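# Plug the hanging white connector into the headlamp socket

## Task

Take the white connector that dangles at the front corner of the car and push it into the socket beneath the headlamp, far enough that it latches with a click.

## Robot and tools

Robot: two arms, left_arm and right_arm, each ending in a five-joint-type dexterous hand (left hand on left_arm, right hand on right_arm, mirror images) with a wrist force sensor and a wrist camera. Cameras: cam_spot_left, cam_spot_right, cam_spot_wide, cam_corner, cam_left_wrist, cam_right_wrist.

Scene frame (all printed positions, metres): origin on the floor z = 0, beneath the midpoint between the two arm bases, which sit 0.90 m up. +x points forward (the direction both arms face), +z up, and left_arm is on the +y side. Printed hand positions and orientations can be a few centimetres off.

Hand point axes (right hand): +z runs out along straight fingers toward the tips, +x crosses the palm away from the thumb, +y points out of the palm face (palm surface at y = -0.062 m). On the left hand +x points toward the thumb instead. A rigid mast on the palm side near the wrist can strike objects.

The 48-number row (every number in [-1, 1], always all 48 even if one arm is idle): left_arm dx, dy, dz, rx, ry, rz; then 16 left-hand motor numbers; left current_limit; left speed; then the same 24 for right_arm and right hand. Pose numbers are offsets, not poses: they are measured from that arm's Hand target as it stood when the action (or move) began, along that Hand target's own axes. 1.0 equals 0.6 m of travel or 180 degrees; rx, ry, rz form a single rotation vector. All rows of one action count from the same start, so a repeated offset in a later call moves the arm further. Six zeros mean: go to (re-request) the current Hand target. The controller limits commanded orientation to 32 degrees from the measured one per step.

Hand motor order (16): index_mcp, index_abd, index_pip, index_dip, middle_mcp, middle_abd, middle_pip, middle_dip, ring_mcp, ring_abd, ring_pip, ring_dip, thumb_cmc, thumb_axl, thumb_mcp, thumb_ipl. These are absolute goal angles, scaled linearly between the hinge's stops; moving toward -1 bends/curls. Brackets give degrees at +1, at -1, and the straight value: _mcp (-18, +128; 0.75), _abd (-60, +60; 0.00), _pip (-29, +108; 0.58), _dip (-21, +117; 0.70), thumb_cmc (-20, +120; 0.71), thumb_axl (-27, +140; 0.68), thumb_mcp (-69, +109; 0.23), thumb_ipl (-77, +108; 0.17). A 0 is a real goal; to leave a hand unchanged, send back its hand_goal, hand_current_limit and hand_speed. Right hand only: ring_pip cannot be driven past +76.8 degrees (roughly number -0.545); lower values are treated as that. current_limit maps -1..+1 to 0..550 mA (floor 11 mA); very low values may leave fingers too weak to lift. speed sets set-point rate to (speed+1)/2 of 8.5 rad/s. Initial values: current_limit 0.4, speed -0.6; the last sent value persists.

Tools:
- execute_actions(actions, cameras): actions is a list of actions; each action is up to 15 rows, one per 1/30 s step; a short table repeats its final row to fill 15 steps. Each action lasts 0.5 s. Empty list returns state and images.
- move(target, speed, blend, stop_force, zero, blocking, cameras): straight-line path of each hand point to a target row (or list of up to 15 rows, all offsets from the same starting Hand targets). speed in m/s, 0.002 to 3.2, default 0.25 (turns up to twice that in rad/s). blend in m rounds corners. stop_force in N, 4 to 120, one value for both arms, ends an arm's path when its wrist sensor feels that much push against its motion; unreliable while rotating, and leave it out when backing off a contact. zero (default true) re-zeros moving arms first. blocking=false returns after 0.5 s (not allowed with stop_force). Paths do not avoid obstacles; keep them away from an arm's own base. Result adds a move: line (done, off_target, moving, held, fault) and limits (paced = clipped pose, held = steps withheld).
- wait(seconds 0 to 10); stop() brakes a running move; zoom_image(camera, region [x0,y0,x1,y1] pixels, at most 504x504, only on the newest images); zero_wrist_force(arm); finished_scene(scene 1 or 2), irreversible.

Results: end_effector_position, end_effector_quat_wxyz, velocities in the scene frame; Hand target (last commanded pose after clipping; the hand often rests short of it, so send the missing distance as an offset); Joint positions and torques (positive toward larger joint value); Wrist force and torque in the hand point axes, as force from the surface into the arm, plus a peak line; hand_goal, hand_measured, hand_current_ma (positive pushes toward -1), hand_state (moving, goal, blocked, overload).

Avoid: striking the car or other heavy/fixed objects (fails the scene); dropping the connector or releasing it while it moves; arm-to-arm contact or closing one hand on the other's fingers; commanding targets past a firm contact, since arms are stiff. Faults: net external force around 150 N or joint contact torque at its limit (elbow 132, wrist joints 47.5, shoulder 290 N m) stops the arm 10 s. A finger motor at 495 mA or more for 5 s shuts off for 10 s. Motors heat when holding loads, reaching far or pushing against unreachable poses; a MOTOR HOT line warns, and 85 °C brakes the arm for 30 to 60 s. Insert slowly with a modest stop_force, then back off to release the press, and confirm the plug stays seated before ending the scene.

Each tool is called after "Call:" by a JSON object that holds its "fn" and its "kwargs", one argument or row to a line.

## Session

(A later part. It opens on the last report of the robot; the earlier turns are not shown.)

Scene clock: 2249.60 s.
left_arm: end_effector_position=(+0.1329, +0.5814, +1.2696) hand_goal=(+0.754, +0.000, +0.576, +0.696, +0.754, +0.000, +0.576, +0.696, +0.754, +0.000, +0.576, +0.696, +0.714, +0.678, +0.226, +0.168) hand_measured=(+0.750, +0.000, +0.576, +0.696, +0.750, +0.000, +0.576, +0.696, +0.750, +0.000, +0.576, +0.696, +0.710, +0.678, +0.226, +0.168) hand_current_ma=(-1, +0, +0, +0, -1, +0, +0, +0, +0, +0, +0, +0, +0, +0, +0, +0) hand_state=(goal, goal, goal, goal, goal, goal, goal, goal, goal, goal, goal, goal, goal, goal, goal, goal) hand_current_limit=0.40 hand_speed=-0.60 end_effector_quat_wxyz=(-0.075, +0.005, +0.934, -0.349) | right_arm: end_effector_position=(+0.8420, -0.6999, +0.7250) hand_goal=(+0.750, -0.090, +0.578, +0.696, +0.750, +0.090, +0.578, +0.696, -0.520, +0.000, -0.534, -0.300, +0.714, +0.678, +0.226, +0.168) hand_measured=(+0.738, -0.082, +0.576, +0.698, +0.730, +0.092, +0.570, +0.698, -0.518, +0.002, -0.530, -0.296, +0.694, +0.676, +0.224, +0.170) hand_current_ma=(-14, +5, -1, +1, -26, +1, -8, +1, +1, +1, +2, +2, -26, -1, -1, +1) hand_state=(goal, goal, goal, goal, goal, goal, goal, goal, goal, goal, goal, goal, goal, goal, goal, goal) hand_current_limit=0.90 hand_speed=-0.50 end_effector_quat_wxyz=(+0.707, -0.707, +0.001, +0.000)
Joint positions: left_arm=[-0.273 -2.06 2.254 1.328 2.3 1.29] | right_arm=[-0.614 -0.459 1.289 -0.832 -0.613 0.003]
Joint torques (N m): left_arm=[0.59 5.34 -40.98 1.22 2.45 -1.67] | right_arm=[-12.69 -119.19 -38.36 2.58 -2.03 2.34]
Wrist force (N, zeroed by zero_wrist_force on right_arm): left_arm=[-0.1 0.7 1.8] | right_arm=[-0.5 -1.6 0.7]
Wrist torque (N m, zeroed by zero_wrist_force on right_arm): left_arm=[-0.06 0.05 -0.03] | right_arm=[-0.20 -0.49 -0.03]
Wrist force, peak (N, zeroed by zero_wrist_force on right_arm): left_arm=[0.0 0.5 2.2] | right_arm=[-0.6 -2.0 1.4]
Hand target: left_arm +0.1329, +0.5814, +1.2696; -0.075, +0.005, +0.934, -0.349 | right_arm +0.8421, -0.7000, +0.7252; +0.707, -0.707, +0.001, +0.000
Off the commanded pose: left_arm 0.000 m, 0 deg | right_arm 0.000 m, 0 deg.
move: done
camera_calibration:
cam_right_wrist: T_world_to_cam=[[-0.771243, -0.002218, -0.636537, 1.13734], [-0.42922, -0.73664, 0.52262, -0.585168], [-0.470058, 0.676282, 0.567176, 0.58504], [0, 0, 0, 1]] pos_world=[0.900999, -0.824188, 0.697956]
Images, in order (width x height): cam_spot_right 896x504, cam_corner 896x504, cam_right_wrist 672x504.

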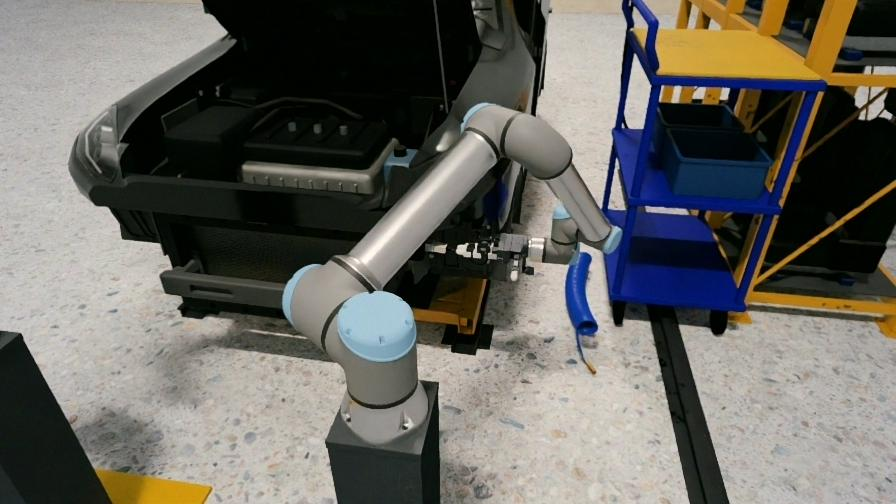

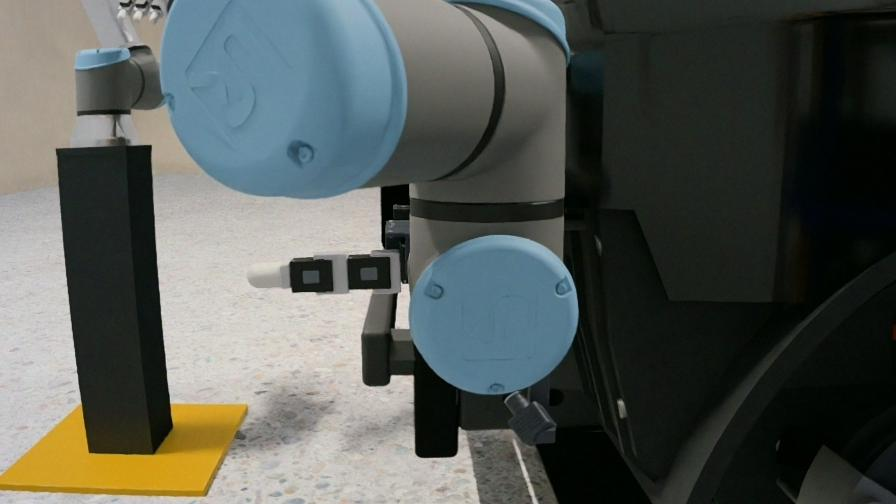

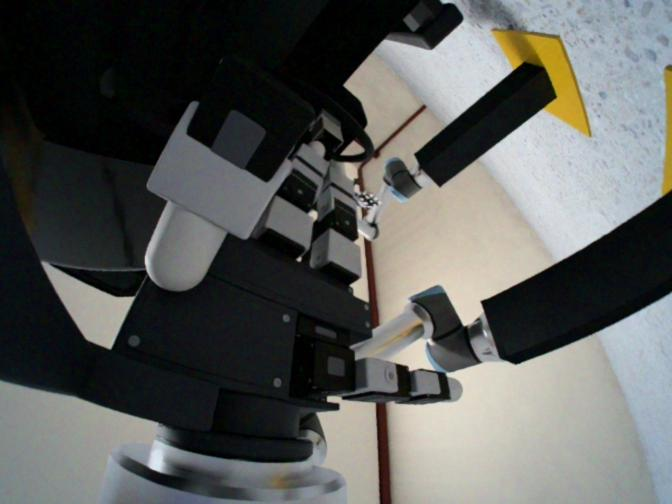

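Call:
{"fn": "move", "kwargs": {
  "target": [0,0,0,0,0,0,0.754,0,0.576,0.696,0.754,0,0.576,0.696,0.754,0,0.576,0.696,0.714,0.678,0.226,0.168,0.4,-0.6,0,0,0.0480,0,0,0,0.75,-0.09,0.577,0.696,0.75,0.09,0.577,0.696,-0.52,0,-0.535,-0.3,0.714,0.678,0.226,0.168,0.9,-0.5],
  "speed": 0.03,
  "stop_force": 5,
  "cameras": ["cam_spot_right"]
}}

Call:
{"fn": "zoom_image", "kwargs": {
  "camera": "cam_spot_right",
  "region": [420, 230, 470, 270]
}}

Scene clock: 2259.67 s.
left_arm: end_effector_position=(+0.1329, +0.5814, +1.2696) hand_goal=(+0.754, +0.000, +0.576, +0.696, +0.754, +0.000, +0.576, +0.696, +0.754, +0.000, +0.576, +0.696, +0.714, +0.678, +0.226, +0.168) hand_measured=(+0.750, +0.000, +0.576, +0.696, +0.750, +0.000, +0.576, +0.696, +0.750, +0.000, +0.576, +0.696, +0.710, +0.678, +0.226, +0.168) hand_current_ma=(-1, +0, +0, +0, -1, +0, +0, +0, +0, +0, +0, +0, +0, +0, +0, +0) hand_state=(goal, goal, goal, goal, goal, goal, goal, goal, goal, goal, goal, goal, goal, goal, goal, goal) hand_current_limit=0.40 hand_speed=-0.60 end_effector_quat_wxyz=(-0.075, +0.005, +0.934, -0.349) | right_arm: end_effector_position=(+0.8421, -0.6712, +0.7252) hand_goal=(+0.750, -0.090, +0.578, +0.696, +0.750, +0.090, +0.578, +0.696, -0.520, +0.000, -0.534, -0.300, +0.714, +0.678, +0.226, +0.168) hand_measured=(+0.768, -0.092, +0.586, +0.698, +0.730, +0.084, +0.570, +0.698, -0.520, +0.002, -0.530, -0.296, +0.694, +0.676, +0.224, +0.170) hand_current_ma=(+23, +0, +8, +1, -26, -3, -8, +1, +0, +1, +2, +2, -26, -1, -1, +1) hand_state=(goal, goal, goal, goal, goal, goal, goal, goal, goal, goal, goal, goal, goal, goal, goal, goal) hand_current_limit=0.90 hand_speed=-0.50 end_effector_quat_wxyz=(+0.707, -0.707, +0.001, +0.000)
Joint positions: left_arm=[-0.273 -2.06 2.254 1.328 2.3 1.29] | right_arm=[-0.588 -0.472 1.321 -0.851 -0.587 0.004]
Joint torques (N m): left_arm=[0.77 4.32 -41.08 1.14 2.48 -1.58] | right_arm=[-11.87 -89.61 -37.8 2.78 -2.25 3.41]
Wrist force (N, zeroed by zero_wrist_force on right_arm): left_arm=[0.4 0.6 2.1] | right_arm=[-0.7 -2.8 -0.1]
Wrist torque (N m, zeroed by zero_wrist_force on right_arm): left_arm=[-0.11 0.00 0.02] | right_arm=[0.02 -0.43 -0.09]
Wrist force, peak (N, zeroed by zero_wrist_force on right_arm): left_arm=[0.1 0.5 2.2] | right_arm=[-0.4 -3.5 -1.5]
Hand target: left_arm +0.1329, +0.5814, +1.2696; -0.075, +0.005, +0.934, -0.349 | right_arm +0.8421, -0.6712, +0.7252; +0.707, -0.707, +0.001, +0.000
Off the commanded pose: left_arm 0.000 m, 0 deg | right_arm 0.000 m, 0 deg.
move: done
Images, in order (width x height): cam_spot_right 896x504.

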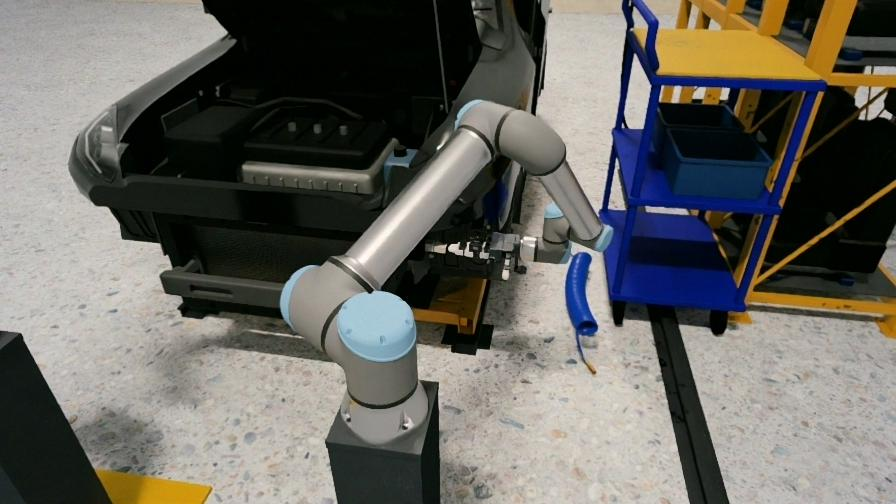

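Scaled by 10.080 from the camera's 896x504 image, which has a finer 1280x720 frame.

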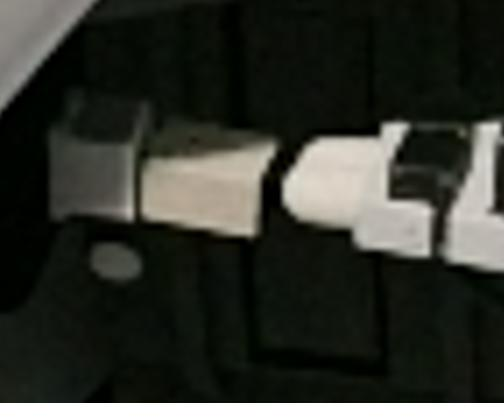

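Call:
{"fn": "move", "kwargs": {
  "target": [0,0,0,0,0,0,0.754,0,0.576,0.696,0.754,0,0.576,0.696,0.754,0,0.576,0.696,0.714,0.678,0.226,0.168,0.4,-0.6,0,0,0.02,0,0,0,0.75,-0.09,0.577,0.696,0.75,0.09,0.577,0.696,-0.52,0,-0.535,-0.3,0.714,0.678,0.226,0.168,0.9,-0.5],
  "speed": 0.01,
  "stop_force": 8,
  "cameras": ["cam_spot_right"]
}}

Call:
{"fn": "zoom_image", "kwargs": {
  "camera": "cam_spot_right",
  "region": [420, 230, 470, 270]
}}

Scene clock: 2266.57 s.
left_arm: end_effector_position=(+0.1329, +0.5814, +1.2696) hand_goal=(+0.754, +0.000, +0.576, +0.696, +0.754, +0.000, +0.576, +0.696, +0.754, +0.000, +0.576, +0.696, +0.714, +0.678, +0.226, +0.168) hand_measured=(+0.750, +0.000, +0.576, +0.696, +0.750, +0.000, +0.576, +0.696, +0.750, +0.000, +0.576, +0.696, +0.710, +0.678, +0.226, +0.168) hand_current_ma=(-1, +0, +0, +0, -1, +0, +0, +0, +0, +0, +0, +0, +0, +0, +0, +0) hand_state=(goal, goal, goal, goal, goal, goal, goal, goal, goal, goal, goal, goal, goal, goal, goal, goal) hand_current_limit=0.40 hand_speed=-0.60 end_effector_quat_wxyz=(-0.075, +0.005, +0.934, -0.349) | right_arm: end_effector_position=(+0.8422, -0.6638, +0.7252) hand_goal=(+0.750, -0.090, +0.578, +0.696, +0.750, +0.090, +0.578, +0.696, -0.520, +0.000, -0.534, -0.300, +0.714, +0.678, +0.226, +0.168) hand_measured=(+0.778, -0.092, +0.592, +0.700, +0.730, +0.074, +0.570, +0.698, -0.520, +0.002, -0.530, -0.296, +0.694, +0.676, +0.224, +0.170) hand_current_ma=(+47, -1, +15, +2, -26, -14, -7, +1, +0, +1, +2, +2, -26, -1, -1, +1) hand_state=(blocked, goal, goal, goal, goal, goal, goal, goal, goal, goal, goal, goal, goal, goal, goal, goal) hand_current_limit=0.90 hand_speed=-0.50 end_effector_quat_wxyz=(+0.707, -0.707, +0.001, +0.000)
Joint positions: left_arm=[-0.273 -2.06 2.254 1.328 2.3 1.29] | right_arm=[-0.582 -0.475 1.329 -0.856 -0.58 0.004]
Joint torques (N m): left_arm=[0.01 4.05 -41.13 1.27 2.66 -1.49] | right_arm=[-6.46 -87.36 -35.42 3.35 -2.66 2.07]
Wrist force (N, zeroed by zero_wrist_force on right_arm): left_arm=[0.3 0.0 2.0] | right_arm=[0.7 -3.9 -5.7]
Wrist torque (N m, zeroed by zero_wrist_force on right_arm): left_arm=[-0.17 0.01 0.02] | right_arm=[0.46 -0.23 0.00]
Wrist force, peak (N, zeroed by zero_wrist_force on right_arm): left_arm=[-0.1 0.3 2.4] | right_arm=[1.3 -3.9 -12.6]
Hand target: left_arm +0.1329, +0.5814, +1.2696; -0.075, +0.005, +0.934, -0.349 | right_arm +0.8422, -0.6638, +0.7252; +0.707, -0.707, +0.001, +0.000 (not the last commanded pose)
Off the commanded pose: left_arm 0.000 m, 0 deg | right_arm 0.005 m, 0 deg.
move: contact (right_arm)
Images, in order (width x height): cam_spot_right 896x504.

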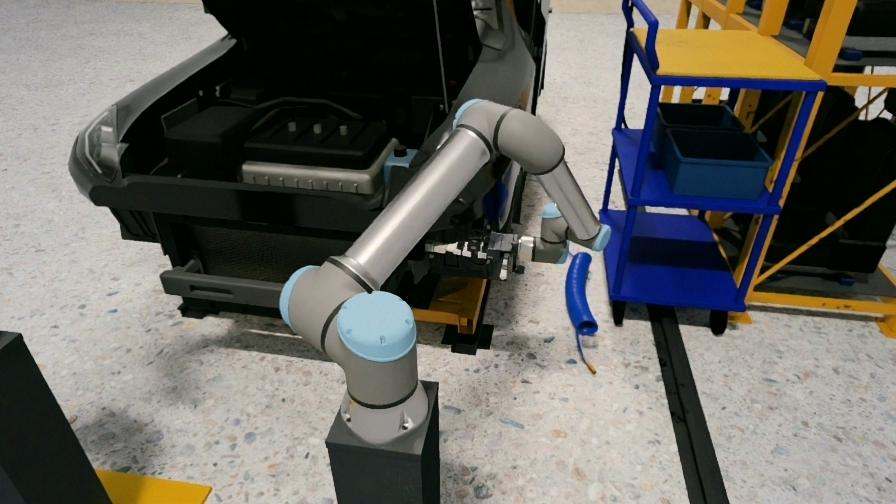

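Scaled by 10.080 from the camera's 896x504 image, which has a finer 1280x720 frame.

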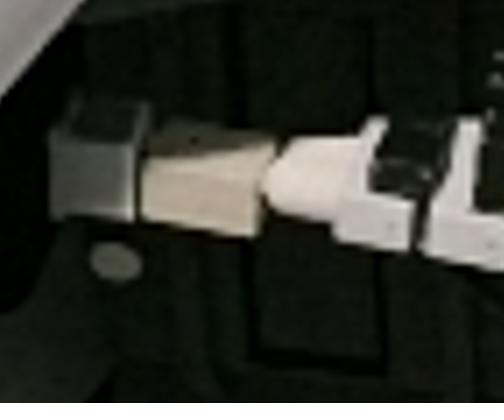

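Call:
{"fn": "move", "kwargs": {
  "target": [0,0,0,0,0,0,0.754,0,0.576,0.696,0.754,0,0.576,0.696,0.754,0,0.576,0.696,0.714,0.678,0.226,0.168,0.4,-0.6,0,0,0.0006,0,0,0,0.75,-0.09,0.577,0.696,0.75,0.09,0.577,0.696,-0.52,0,-0.535,-0.3,0.714,0.678,0.226,0.168,0.9,-0.5],
  "speed": 0.004
}}

Call:
{"fn": "move", "kwargs": {
  "target": [0,0,0,0,0,0,0.754,0,0.576,0.696,0.754,0,0.576,0.696,0.754,0,0.576,0.696,0.714,0.678,0.226,0.168,0.4,-0.6,0.0025,-0.0022,0.0003,0,0,0,0.75,-0.09,0.577,0.696,0.75,0.09,0.577,0.696,-0.52,0,-0.535,-0.3,0.714,0.678,0.226,0.168,0.9,-0.5],
  "speed": 0.004,
  "cameras": ["cam_spot_right"]
}}

Call:
{"fn": "zoom_image", "kwargs": {
  "camera": "cam_spot_right",
  "region": [420, 230, 470, 270]
}}

Scene clock: 2273.00 s.
left_arm: end_effector_position=(+0.1329, +0.5814, +1.2696) hand_goal=(+0.754, +0.000, +0.576, +0.696, +0.754, +0.000, +0.576, +0.696, +0.754, +0.000, +0.576, +0.696, +0.714, +0.678, +0.226, +0.168) hand_measured=(+0.750, +0.000, +0.576, +0.696, +0.750, +0.000, +0.576, +0.696, +0.750, +0.000, +0.576, +0.696, +0.710, +0.678, +0.226, +0.168) hand_current_ma=(-1, +0, +0, +0, -1, +0, +0, +0, +0, +0, +0, +0, +0, +0, +0, +0) hand_state=(goal, goal, goal, goal, goal, goal, goal, goal, goal, goal, goal, goal, goal, goal, goal, goal) hand_current_limit=0.40 hand_speed=-0.60 end_effector_quat_wxyz=(-0.075, +0.005, +0.934, -0.349) | right_arm: end_effector_position=(+0.8421, -0.6635, +0.7251) hand_goal=(+0.750, -0.090, +0.578, +0.696, +0.750, +0.090, +0.578, +0.696, -0.520, +0.000, -0.534, -0.300, +0.714, +0.678, +0.226, +0.168) hand_measured=(+0.778, -0.092, +0.592, +0.700, +0.730, +0.074, +0.570, +0.698, -0.520, +0.002, -0.530, -0.296, +0.694, +0.676, +0.224, +0.170) hand_current_ma=(+47, -1, +15, +2, -26, -14, -6, +1, +0, +1, +2, +2, -26, -1, -1, +1) hand_state=(blocked, goal, goal, goal, goal, goal, goal, goal, goal, goal, goal, goal, goal, goal, goal, goal) hand_current_limit=0.90 hand_speed=-0.50 end_effector_quat_wxyz=(+0.707, -0.707, +0.001, +0.000)
Joint positions: left_arm=[-0.273 -2.06 2.254 1.328 2.3 1.29] | right_arm=[-0.582 -0.475 1.33 -0.856 -0.58 0.004]
Joint torques (N m): left_arm=[0.75 4.95 -40.95 1.2 2.65 -1.59] | right_arm=[24.17 -118.18 -10.26 -0.29 2.24 1.88]
Wrist force (N, zeroed by zero_wrist_force on right_arm): left_arm=[0.2 0.6 2.1] | right_arm=[1.1 -4.3 -11.1]
Wrist torque (N m, zeroed by zero_wrist_force on right_arm): left_arm=[-0.10 0.02 0.00] | right_arm=[0.89 -0.08 0.02]
Wrist force, peak (N, zeroed by zero_wrist_force on right_arm): left_arm=[0.3 0.4 2.3] | right_arm=[1.1 -4.3 -11.1]
Hand target: left_arm +0.1329, +0.5814, +1.2696; -0.075, +0.005, +0.934, -0.349 | right_arm +0.8422, -0.6634, +0.7252; +0.707, -0.707, +0.001, +0.000
Off the commanded pose: left_arm 0.000 m, 0 deg | right_arm 0.000 m, 0 deg.
move: done

Scene clock: 2273.73 s.
left_arm: end_effector_position=(+0.1329, +0.5814, +1.2696) hand_goal=(+0.754, +0.000, +0.576, +0.696, +0.754, +0.000, +0.576, +0.696, +0.754, +0.000, +0.576, +0.696, +0.714, +0.678, +0.226, +0.168) hand_measured=(+0.750, +0.000, +0.576, +0.696, +0.750, +0.000, +0.576, +0.696, +0.750, +0.000, +0.576, +0.696, +0.710, +0.678, +0.226, +0.168) hand_current_ma=(-1, +0, +0, +0, -1, +0, +0, +0, +0, +0, +0, +0, +0, +0, +0, +0) hand_state=(goal, goal, goal, goal, goal, goal, goal, goal, goal, goal, goal, goal, goal, goal, goal, goal) hand_current_limit=0.40 hand_speed=-0.60 end_effector_quat_wxyz=(-0.075, +0.005, +0.934, -0.349) | right_arm: end_effector_position=(+0.8437, -0.6632, +0.7265) hand_goal=(+0.750, -0.090, +0.578, +0.696, +0.750, +0.090, +0.578, +0.696, -0.520, +0.000, -0.534, -0.300, +0.714, +0.678, +0.226, +0.168) hand_measured=(+0.772, -0.084, +0.592, +0.700, +0.728, +0.088, +0.568, +0.692, -0.520, +0.002, -0.530, -0.296, +0.694, +0.676, +0.224, +0.170) hand_current_ma=(+33, +4, +15, +2, -30, -1, -10, -2, +0, +1, +2, +2, -26, -1, -1, +1) hand_state=(blocked, goal, goal, goal, blocked, goal, goal, goal, goal, goal, goal, goal, goal, goal, goal, goal) hand_current_limit=0.90 hand_speed=-0.50 end_effector_quat_wxyz=(+0.707, -0.707, +0.001, +0.000)
Joint positions: left_arm=[-0.273 -2.06 2.254 1.328 2.3 1.29] | right_arm=[-0.58 -0.476 1.327 -0.852 -0.579 0.004]
Joint torques (N m): left_arm=[1.44 4.72 -41.01 1.15 2.6 -1.7] | right_arm=[20.68 -124.05 -30.58 2.73 2.27 2.34]
Wrist force (N, zeroed by zero_wrist_force on right_arm): left_arm=[0.1 0.4 2.1] | right_arm=[-0.3 -2.5 -11.3]
Wrist torque (N m, zeroed by zero_wrist_force on right_arm): left_arm=[-0.13 0.04 -0.01] | right_arm=[0.74 -0.23 -0.04]
Wrist force, peak (N, zeroed by zero_wrist_force on right_arm): left_arm=[-0.1 0.4 2.1] | right_arm=[1.1 -3.7 -14.0]
Hand target: left_arm +0.1329, +0.5814, +1.2696; -0.075, +0.005, +0.934, -0.349 | right_arm +0.8437, -0.6632, +0.7265; +0.707, -0.707, +0.001, +0.000
Off the commanded pose: left_arm 0.000 m, 0 deg | right_arm 0.000 m, 0 deg.
move: done
Images, in order (width x height): cam_spot_right 896x504.

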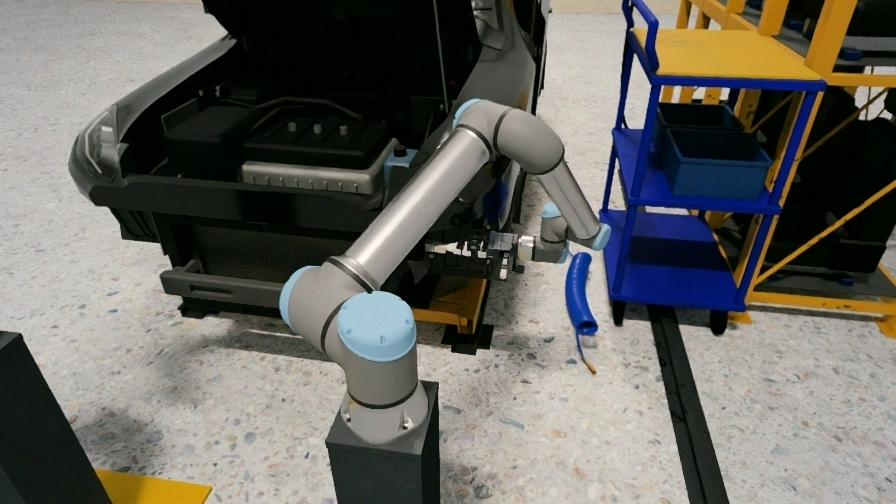

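Scaled by 10.080 from the camera's 896x504 image, which has a finer 1280x720 frame.

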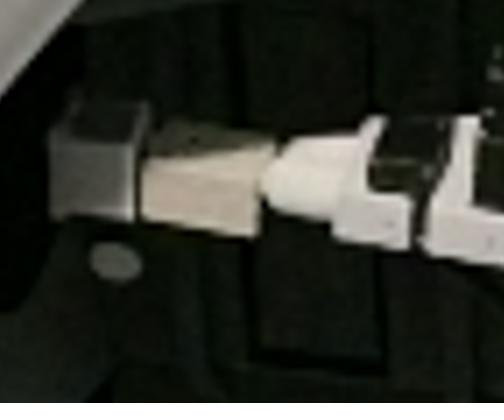

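Call:
{"fn": "move", "kwargs": {
  "target": [0,0,0,0,0,0,0.754,0,0.576,0.696,0.754,0,0.576,0.696,0.754,0,0.576,0.696,0.714,0.678,0.226,0.168,0.4,-0.6,0,0,0.006,0,0,0,0.75,-0.09,0.577,0.696,0.75,0.09,0.577,0.696,-0.52,0,-0.535,-0.3,0.714,0.678,0.226,0.168,0.9,-0.5],
  "speed": 0.004,
  "stop_force": 18,
  "cameras": ["cam_spot_right"]
}}

Call:
{"fn": "zoom_image", "kwargs": {
  "camera": "cam_spot_right",
  "region": [420, 230, 470, 270]
}}

Scene clock: 2279.63 s.
left_arm: end_effector_position=(+0.1329, +0.5814, +1.2696) hand_goal=(+0.754, +0.000, +0.576, +0.696, +0.754, +0.000, +0.576, +0.696, +0.754, +0.000, +0.576, +0.696, +0.714, +0.678, +0.226, +0.168) hand_measured=(+0.750, +0.000, +0.576, +0.696, +0.750, +0.000, +0.576, +0.696, +0.750, +0.000, +0.576, +0.696, +0.710, +0.678, +0.226, +0.168) hand_current_ma=(-1, +0, +0, +0, -1, +0, +0, +0, +0, +0, +0, +0, +0, +0, +0, +0) hand_state=(goal, goal, goal, goal, goal, goal, goal, goal, goal, goal, goal, goal, goal, goal, goal, goal) hand_current_limit=0.40 hand_speed=-0.60 end_effector_quat_wxyz=(-0.075, +0.005, +0.934, -0.349) | right_arm: end_effector_position=(+0.8437, -0.6614, +0.7266) hand_goal=(+0.750, -0.090, +0.578, +0.696, +0.750, +0.090, +0.578, +0.696, -0.520, +0.000, -0.534, -0.300, +0.714, +0.678, +0.226, +0.168) hand_measured=(+0.772, -0.088, +0.592, +0.700, +0.728, +0.086, +0.568, +0.692, -0.520, +0.002, -0.530, -0.296, +0.694, +0.676, +0.224, +0.170) hand_current_ma=(+33, +1, +15, +2, -31, -2, -10, -2, +0, +1, +2, +2, -26, -1, -1, +1) hand_state=(blocked, goal, goal, goal, blocked, goal, goal, goal, goal, goal, goal, goal, goal, goal, goal, goal) hand_current_limit=0.90 hand_speed=-0.50 end_effector_quat_wxyz=(+0.707, -0.707, +0.001, +0.000)
Joint positions: left_arm=[-0.273 -2.06 2.254 1.328 2.3 1.29] | right_arm=[-0.579 -0.477 1.329 -0.854 -0.577 0.004]
Joint torques (N m): left_arm=[0.57 3.66 -41.23 1.11 2.31 -1.66] | right_arm=[8.92 -92.22 -27.82 5.14 -1.17 3.5]
Wrist force (N, zeroed by zero_wrist_force on right_arm): left_arm=[0.2 0.3 2.0] | right_arm=[2.1 -4.2 -27.3]
Wrist torque (N m, zeroed by zero_wrist_force on right_arm): left_arm=[-0.12 0.02 0.00] | right_arm=[2.05 0.16 0.09]
Wrist force, peak (N, zeroed by zero_wrist_force on right_arm): left_arm=[0.1 0.6 2.4] | right_arm=[2.5 -4.7 -31.3]
Hand target: left_arm +0.1329, +0.5814, +1.2696; -0.075, +0.005, +0.934, -0.349 | right_arm +0.8437, -0.6614, +0.7265; +0.707, -0.707, +0.001, +0.000 (not the last commanded pose)
Off the commanded pose: left_arm 0.000 m, 0 deg | right_arm 0.002 m, 0 deg.
move: contact (right_arm)
Images, in order (width x height): cam_spot_right 896x504.

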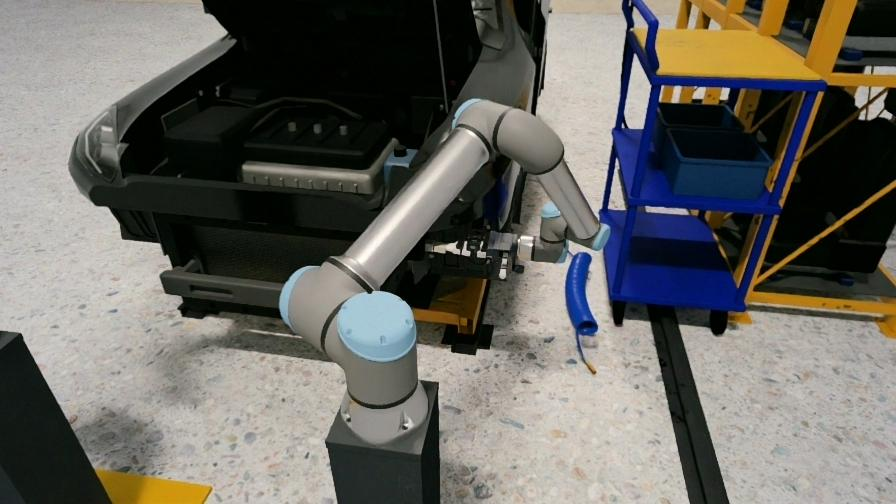

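Scaled by 10.080 from the camera's 896x504 image, which has a finer 1280x720 frame.

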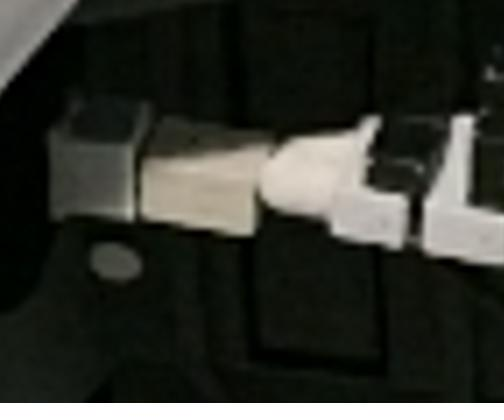

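Call:
{"fn": "move", "kwargs": {
  "target": [0,0,0,0,0,0,0.754,0,0.576,0.696,0.754,0,0.576,0.696,0.754,0,0.576,0.696,0.714,0.678,0.226,0.168,0.4,-0.6,0,0,0.004,0,0,0,0.75,-0.09,0.577,0.696,0.75,0.09,0.577,0.696,-0.52,0,-0.535,-0.3,0.714,0.678,0.226,0.168,0.9,-0.5],
  "speed": 0.003,
  "stop_force": 10,
  "cameras": ["cam_spot_right"]
}}

Call:
{"fn": "zoom_image", "kwargs": {
  "camera": "cam_spot_right",
  "region": [420, 230, 470, 270]
}}

Scene clock: 2284.50 s.
left_arm: end_effector_position=(+0.1329, +0.5814, +1.2696) hand_goal=(+0.754, +0.000, +0.576, +0.696, +0.754, +0.000, +0.576, +0.696, +0.754, +0.000, +0.576, +0.696, +0.714, +0.678, +0.226, +0.168) hand_measured=(+0.750, +0.000, +0.576, +0.696, +0.750, +0.000, +0.576, +0.696, +0.750, +0.000, +0.576, +0.696, +0.710, +0.678, +0.226, +0.168) hand_current_ma=(-1, +0, +0, +0, -1, +0, +0, +0, +0, +0, +0, +0, +0, +0, +0, +0) hand_state=(goal, goal, goal, goal, goal, goal, goal, goal, goal, goal, goal, goal, goal, goal, goal, goal) hand_current_limit=0.40 hand_speed=-0.60 end_effector_quat_wxyz=(-0.075, +0.005, +0.934, -0.349) | right_arm: end_effector_position=(+0.8437, -0.6590, +0.7265) hand_goal=(+0.750, -0.090, +0.578, +0.696, +0.750, +0.090, +0.578, +0.696, -0.520, +0.000, -0.534, -0.300, +0.714, +0.678, +0.226, +0.168) hand_measured=(+0.776, -0.094, +0.592, +0.700, +0.728, +0.082, +0.570, +0.692, -0.520, +0.002, -0.530, -0.296, +0.694, +0.676, +0.224, +0.170) hand_current_ma=(+41, -1, +15, +2, -30, -6, -7, -2, +0, +1, +2, +2, -26, -1, -1, +1) hand_state=(blocked, goal, goal, goal, blocked, goal, goal, goal, goal, goal, goal, goal, goal, goal, goal, goal) hand_current_limit=0.90 hand_speed=-0.50 end_effector_quat_wxyz=(+0.707, -0.707, +0.001, +0.000)
Joint positions: left_arm=[-0.273 -2.06 2.254 1.328 2.3 1.29] | right_arm=[-0.577 -0.478 1.331 -0.855 -0.575 0.004]
Joint torques (N m): left_arm=[0.75 4.13 -41.33 1.16 2.57 -1.64] | right_arm=[28.32 -115.19 -9.44 2.35 -0.3 3.7]
Wrist force (N, zeroed by zero_wrist_force on right_arm): left_arm=[0.3 0.3 1.9] | right_arm=[3.0 -4.6 -26.0]
Wrist torque (N m, zeroed by zero_wrist_force on right_arm): left_arm=[-0.12 0.00 0.02] | right_arm=[2.07 0.23 0.16]
Wrist force, peak (N, zeroed by zero_wrist_force on right_arm): left_arm=[0.2 0.4 2.3] | right_arm=[2.6 -4.9 -34.4]
Hand target: left_arm +0.1329, +0.5814, +1.2696; -0.075, +0.005, +0.934, -0.349 | right_arm +0.8437, -0.6590, +0.7265; +0.707, -0.707, +0.001, +0.000
Off the commanded pose: left_arm 0.000 m, 0 deg | right_arm 0.000 m, 0 deg.
move: done
Images, in order (width x height): cam_spot_right 896x504.

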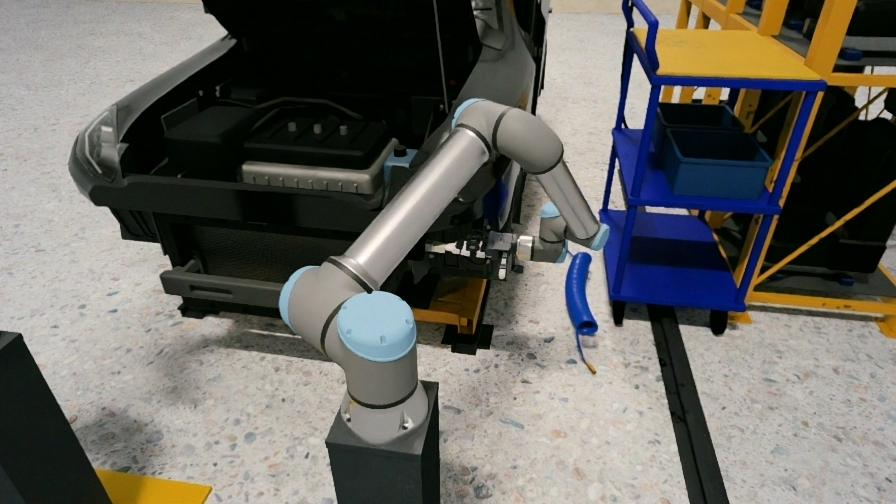

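Scaled by 10.080 from the camera's 896x504 image, which has a finer 1280x720 frame.

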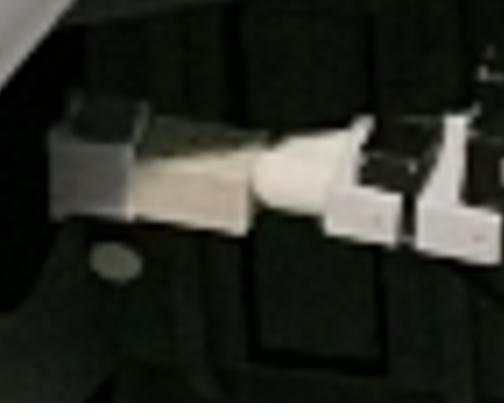

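Call:
{"fn": "move", "kwargs": {
  "target": [0,0,0,0,0,0,0.754,0,0.576,0.696,0.754,0,0.576,0.696,0.754,0,0.576,0.696,0.714,0.678,0.226,0.168,0.4,-0.6,0,0,0.003,0,0,0,0.75,-0.09,0.577,0.696,0.75,0.09,0.577,0.696,-0.52,0,-0.535,-0.3,0.714,0.678,0.226,0.168,0.9,-0.5],
  "speed": 0.003,
  "stop_force": 8,
  "cameras": ["cam_spot_right"]
}}

Call:
{"fn": "zoom_image", "kwargs": {
  "camera": "cam_spot_right",
  "region": [420, 230, 470, 270]
}}

Scene clock: 2289.30 s.
left_arm: end_effector_position=(+0.1329, +0.5814, +1.2696) hand_goal=(+0.754, +0.000, +0.576, +0.696, +0.754, +0.000, +0.576, +0.696, +0.754, +0.000, +0.576, +0.696, +0.714, +0.678, +0.226, +0.168) hand_measured=(+0.750, +0.000, +0.576, +0.696, +0.750, +0.000, +0.576, +0.696, +0.750, +0.000, +0.576, +0.696, +0.710, +0.678, +0.226, +0.168) hand_current_ma=(-1, +0, +0, +0, -1, +0, +0, +0, +0, +0, +0, +0, +0, +0, +0, +0) hand_state=(goal, goal, goal, goal, goal, goal, goal, goal, goal, goal, goal, goal, goal, goal, goal, goal) hand_current_limit=0.40 hand_speed=-0.60 end_effector_quat_wxyz=(-0.075, +0.005, +0.934, -0.349) | right_arm: end_effector_position=(+0.8437, -0.6582, +0.7265) hand_goal=(+0.750, -0.090, +0.578, +0.696, +0.750, +0.090, +0.578, +0.696, -0.520, +0.000, -0.534, -0.300, +0.714, +0.678, +0.226, +0.168) hand_measured=(+0.778, -0.102, +0.592, +0.700, +0.730, +0.070, +0.570, +0.692, -0.520, +0.002, -0.530, -0.296, +0.694, +0.676, +0.224, +0.170) hand_current_ma=(+44, -11, +15, +2, -28, -21, -7, -2, +0, +1, +2, +2, -26, -1, -1, +1) hand_state=(blocked, goal, goal, goal, goal, goal, goal, goal, goal, goal, goal, goal, goal, goal, goal, goal) hand_current_limit=0.90 hand_speed=-0.50 end_effector_quat_wxyz=(+0.707, -0.707, +0.001, +0.000)
Joint positions: left_arm=[-0.273 -2.06 2.254 1.328 2.3 1.29] | right_arm=[-0.576 -0.478 1.332 -0.856 -0.574 0.004]
Joint torques (N m): left_arm=[1.45 3.97 -40.95 1.21 2.54 -1.5] | right_arm=[19.35 -96.41 -21.45 4.79 -2.33 3.49]
Wrist force (N, zeroed by zero_wrist_force on right_arm): left_arm=[0.3 0.1 1.9] | right_arm=[5.4 -5.0 -36.4]
Wrist torque (N m, zeroed by zero_wrist_force on right_arm): left_arm=[-0.15 0.00 0.02] | right_arm=[2.83 0.25 0.28]
Wrist force, peak (N, zeroed by zero_wrist_force on right_arm): left_arm=[0.4 0.5 2.3] | right_arm=[5.8 -4.9 -37.4]
Hand target: left_arm +0.1329, +0.5814, +1.2696; -0.075, +0.005, +0.934, -0.349 | right_arm +0.8437, -0.6582, +0.7265; +0.707, -0.707, +0.001, +0.000 (not the last commanded pose)
Off the commanded pose: left_arm 0.000 m, 0 deg | right_arm 0.001 m, 0 deg.
move: contact (right_arm)
Images, in order (width x height): cam_spot_right 896x504.

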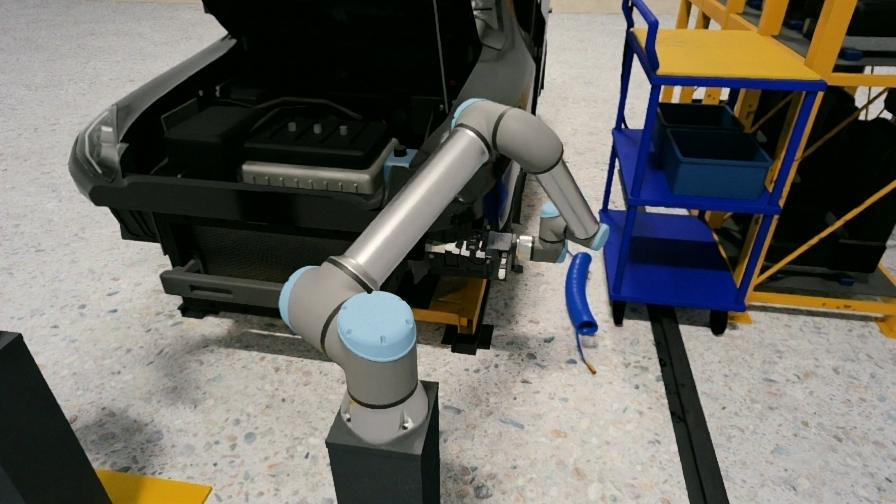

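Scaled by 10.080 from the camera's 896x504 image, which has a finer 1280x720 frame.

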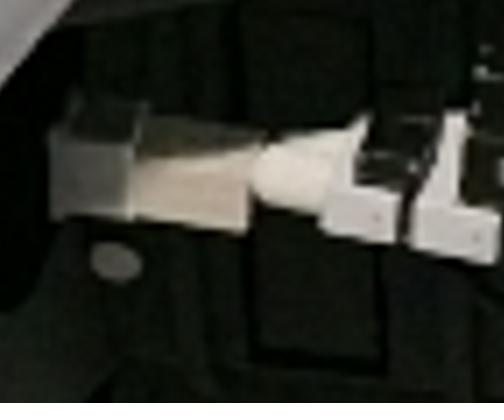

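Call:
{"fn": "move", "kwargs": {
  "target": [
    [0,0,0,0,0,0,0.754,0,0.576,0.696,0.754,0,0.576,0.696,0.754,0,0.576,0.696,0.714,0.678,0.226,0.168,0.4,-0.6,0,0,-0.008,0,0,0,0.75,-0.09,0.577,0.696,0.75,0.09,0.577,0.696,-0.52,0,-0.535,-0.3,0.714,0.678,0.226,0.168,0.9,-0.5],
    [0,0,0,0,0,0,0.754,0,0.576,0.696,0.754,0,0.576,0.696,0.754,0,0.576,0.696,0.714,0.678,0.226,0.168,0.4,-0.6,0,0,-0.08,0,0,0,0.75,-0.09,0.577,0.696,0.75,0.09,0.577,0.696,-0.52,0,-0.535,-0.3,0.714,0.678,0.226,0.168,0.9,-0.5]
  ],
  "speed": [0.02,0.1],
  "blend": 0.002,
  "cameras": ["cam_spot_right"]
}}

Call:
{"fn": "zoom_image", "kwargs": {
  "camera": "cam_spot_right",
  "region": [420, 230, 470, 270]
}}

Scene clock: 2294.90 s.
left_arm: end_effector_position=(+0.1329, +0.5814, +1.2696) hand_goal=(+0.754, +0.000, +0.576, +0.696, +0.754, +0.000, +0.576, +0.696, +0.754, +0.000, +0.576, +0.696, +0.714, +0.678, +0.226, +0.168) hand_measured=(+0.750, +0.000, +0.576, +0.696, +0.750, +0.000, +0.576, +0.696, +0.750, +0.000, +0.576, +0.696, +0.710, +0.678, +0.226, +0.168) hand_current_ma=(-1, +0, +0, +0, -1, +0, +0, +0, +0, +0, +0, +0, +0, +0, +0, +0) hand_state=(goal, goal, goal, goal, goal, goal, goal, goal, goal, goal, goal, goal, goal, goal, goal, goal) hand_current_limit=0.40 hand_speed=-0.60 end_effector_quat_wxyz=(-0.075, +0.005, +0.934, -0.349) | right_arm: end_effector_position=(+0.8436, -0.7063, +0.7264) hand_goal=(+0.750, -0.090, +0.578, +0.696, +0.750, +0.090, +0.578, +0.696, -0.520, +0.000, -0.534, -0.300, +0.714, +0.678, +0.226, +0.168) hand_measured=(+0.742, -0.092, +0.578, +0.698, +0.730, +0.086, +0.570, +0.694, -0.518, +0.002, -0.530, -0.296, +0.694, +0.676, +0.224, +0.170) hand_current_ma=(-8, -1, +0, +1, -27, -1, -6, -1, +0, +1, +2, +2, -26, -1, -1, +1) hand_state=(goal, goal, goal, goal, goal, goal, goal, goal, goal, goal, goal, goal, goal, goal, goal, goal) hand_current_limit=0.90 hand_speed=-0.50 end_effector_quat_wxyz=(+0.707, -0.707, +0.001, +0.000)
Joint positions: left_arm=[-0.273 -2.06 2.254 1.328 2.3 1.29] | right_arm=[-0.619 -0.456 1.278 -0.824 -0.617 0.003]
Joint torques (N m): left_arm=[0.94 4.15 -41.36 1.19 2.57 -1.6] | right_arm=[14.26 -129.47 -19.1 -0.98 2.8 -2.64]
Wrist force (N, zeroed by zero_wrist_force on right_arm): left_arm=[-0.1 0.4 2.0] | right_arm=[-0.3 -1.4 1.0]
Wrist torque (N m, zeroed by zero_wrist_force on right_arm): left_arm=[-0.12 0.06 -0.02] | right_arm=[-0.22 -0.50 -0.09]
Wrist force, peak (N, zeroed by zero_wrist_force on right_arm): left_arm=[-0.1 0.4 2.4] | right_arm=[5.6 -5.2 -36.7]
Hand target: left_arm +0.1329, +0.5814, +1.2696; -0.075, +0.005, +0.934, -0.349 | right_arm +0.8437, -0.7062, +0.7266; +0.707, -0.707, +0.001, +0.000
Off the commanded pose: left_arm 0.000 m, 0 deg | right_arm 0.000 m, 0 deg.
move: done
Images, in order (width x height): cam_spot_right 896x504.

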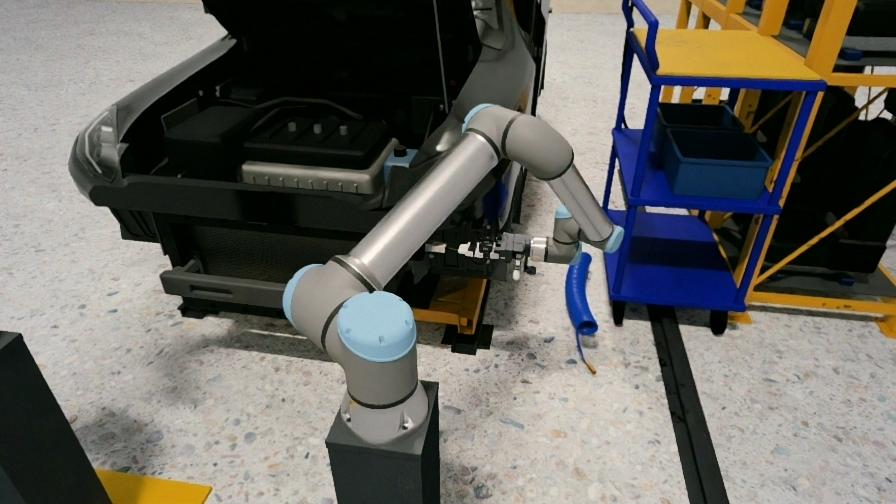

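Scaled by 10.080 from the camera's 896x504 image, which has a finer 1280x720 frame.

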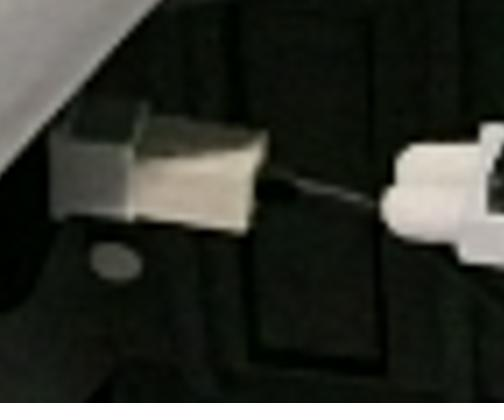

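Call:
{"fn": "finished_scene", "kwargs": {
  "scene": 2
}}

The scene is finished: the task was done.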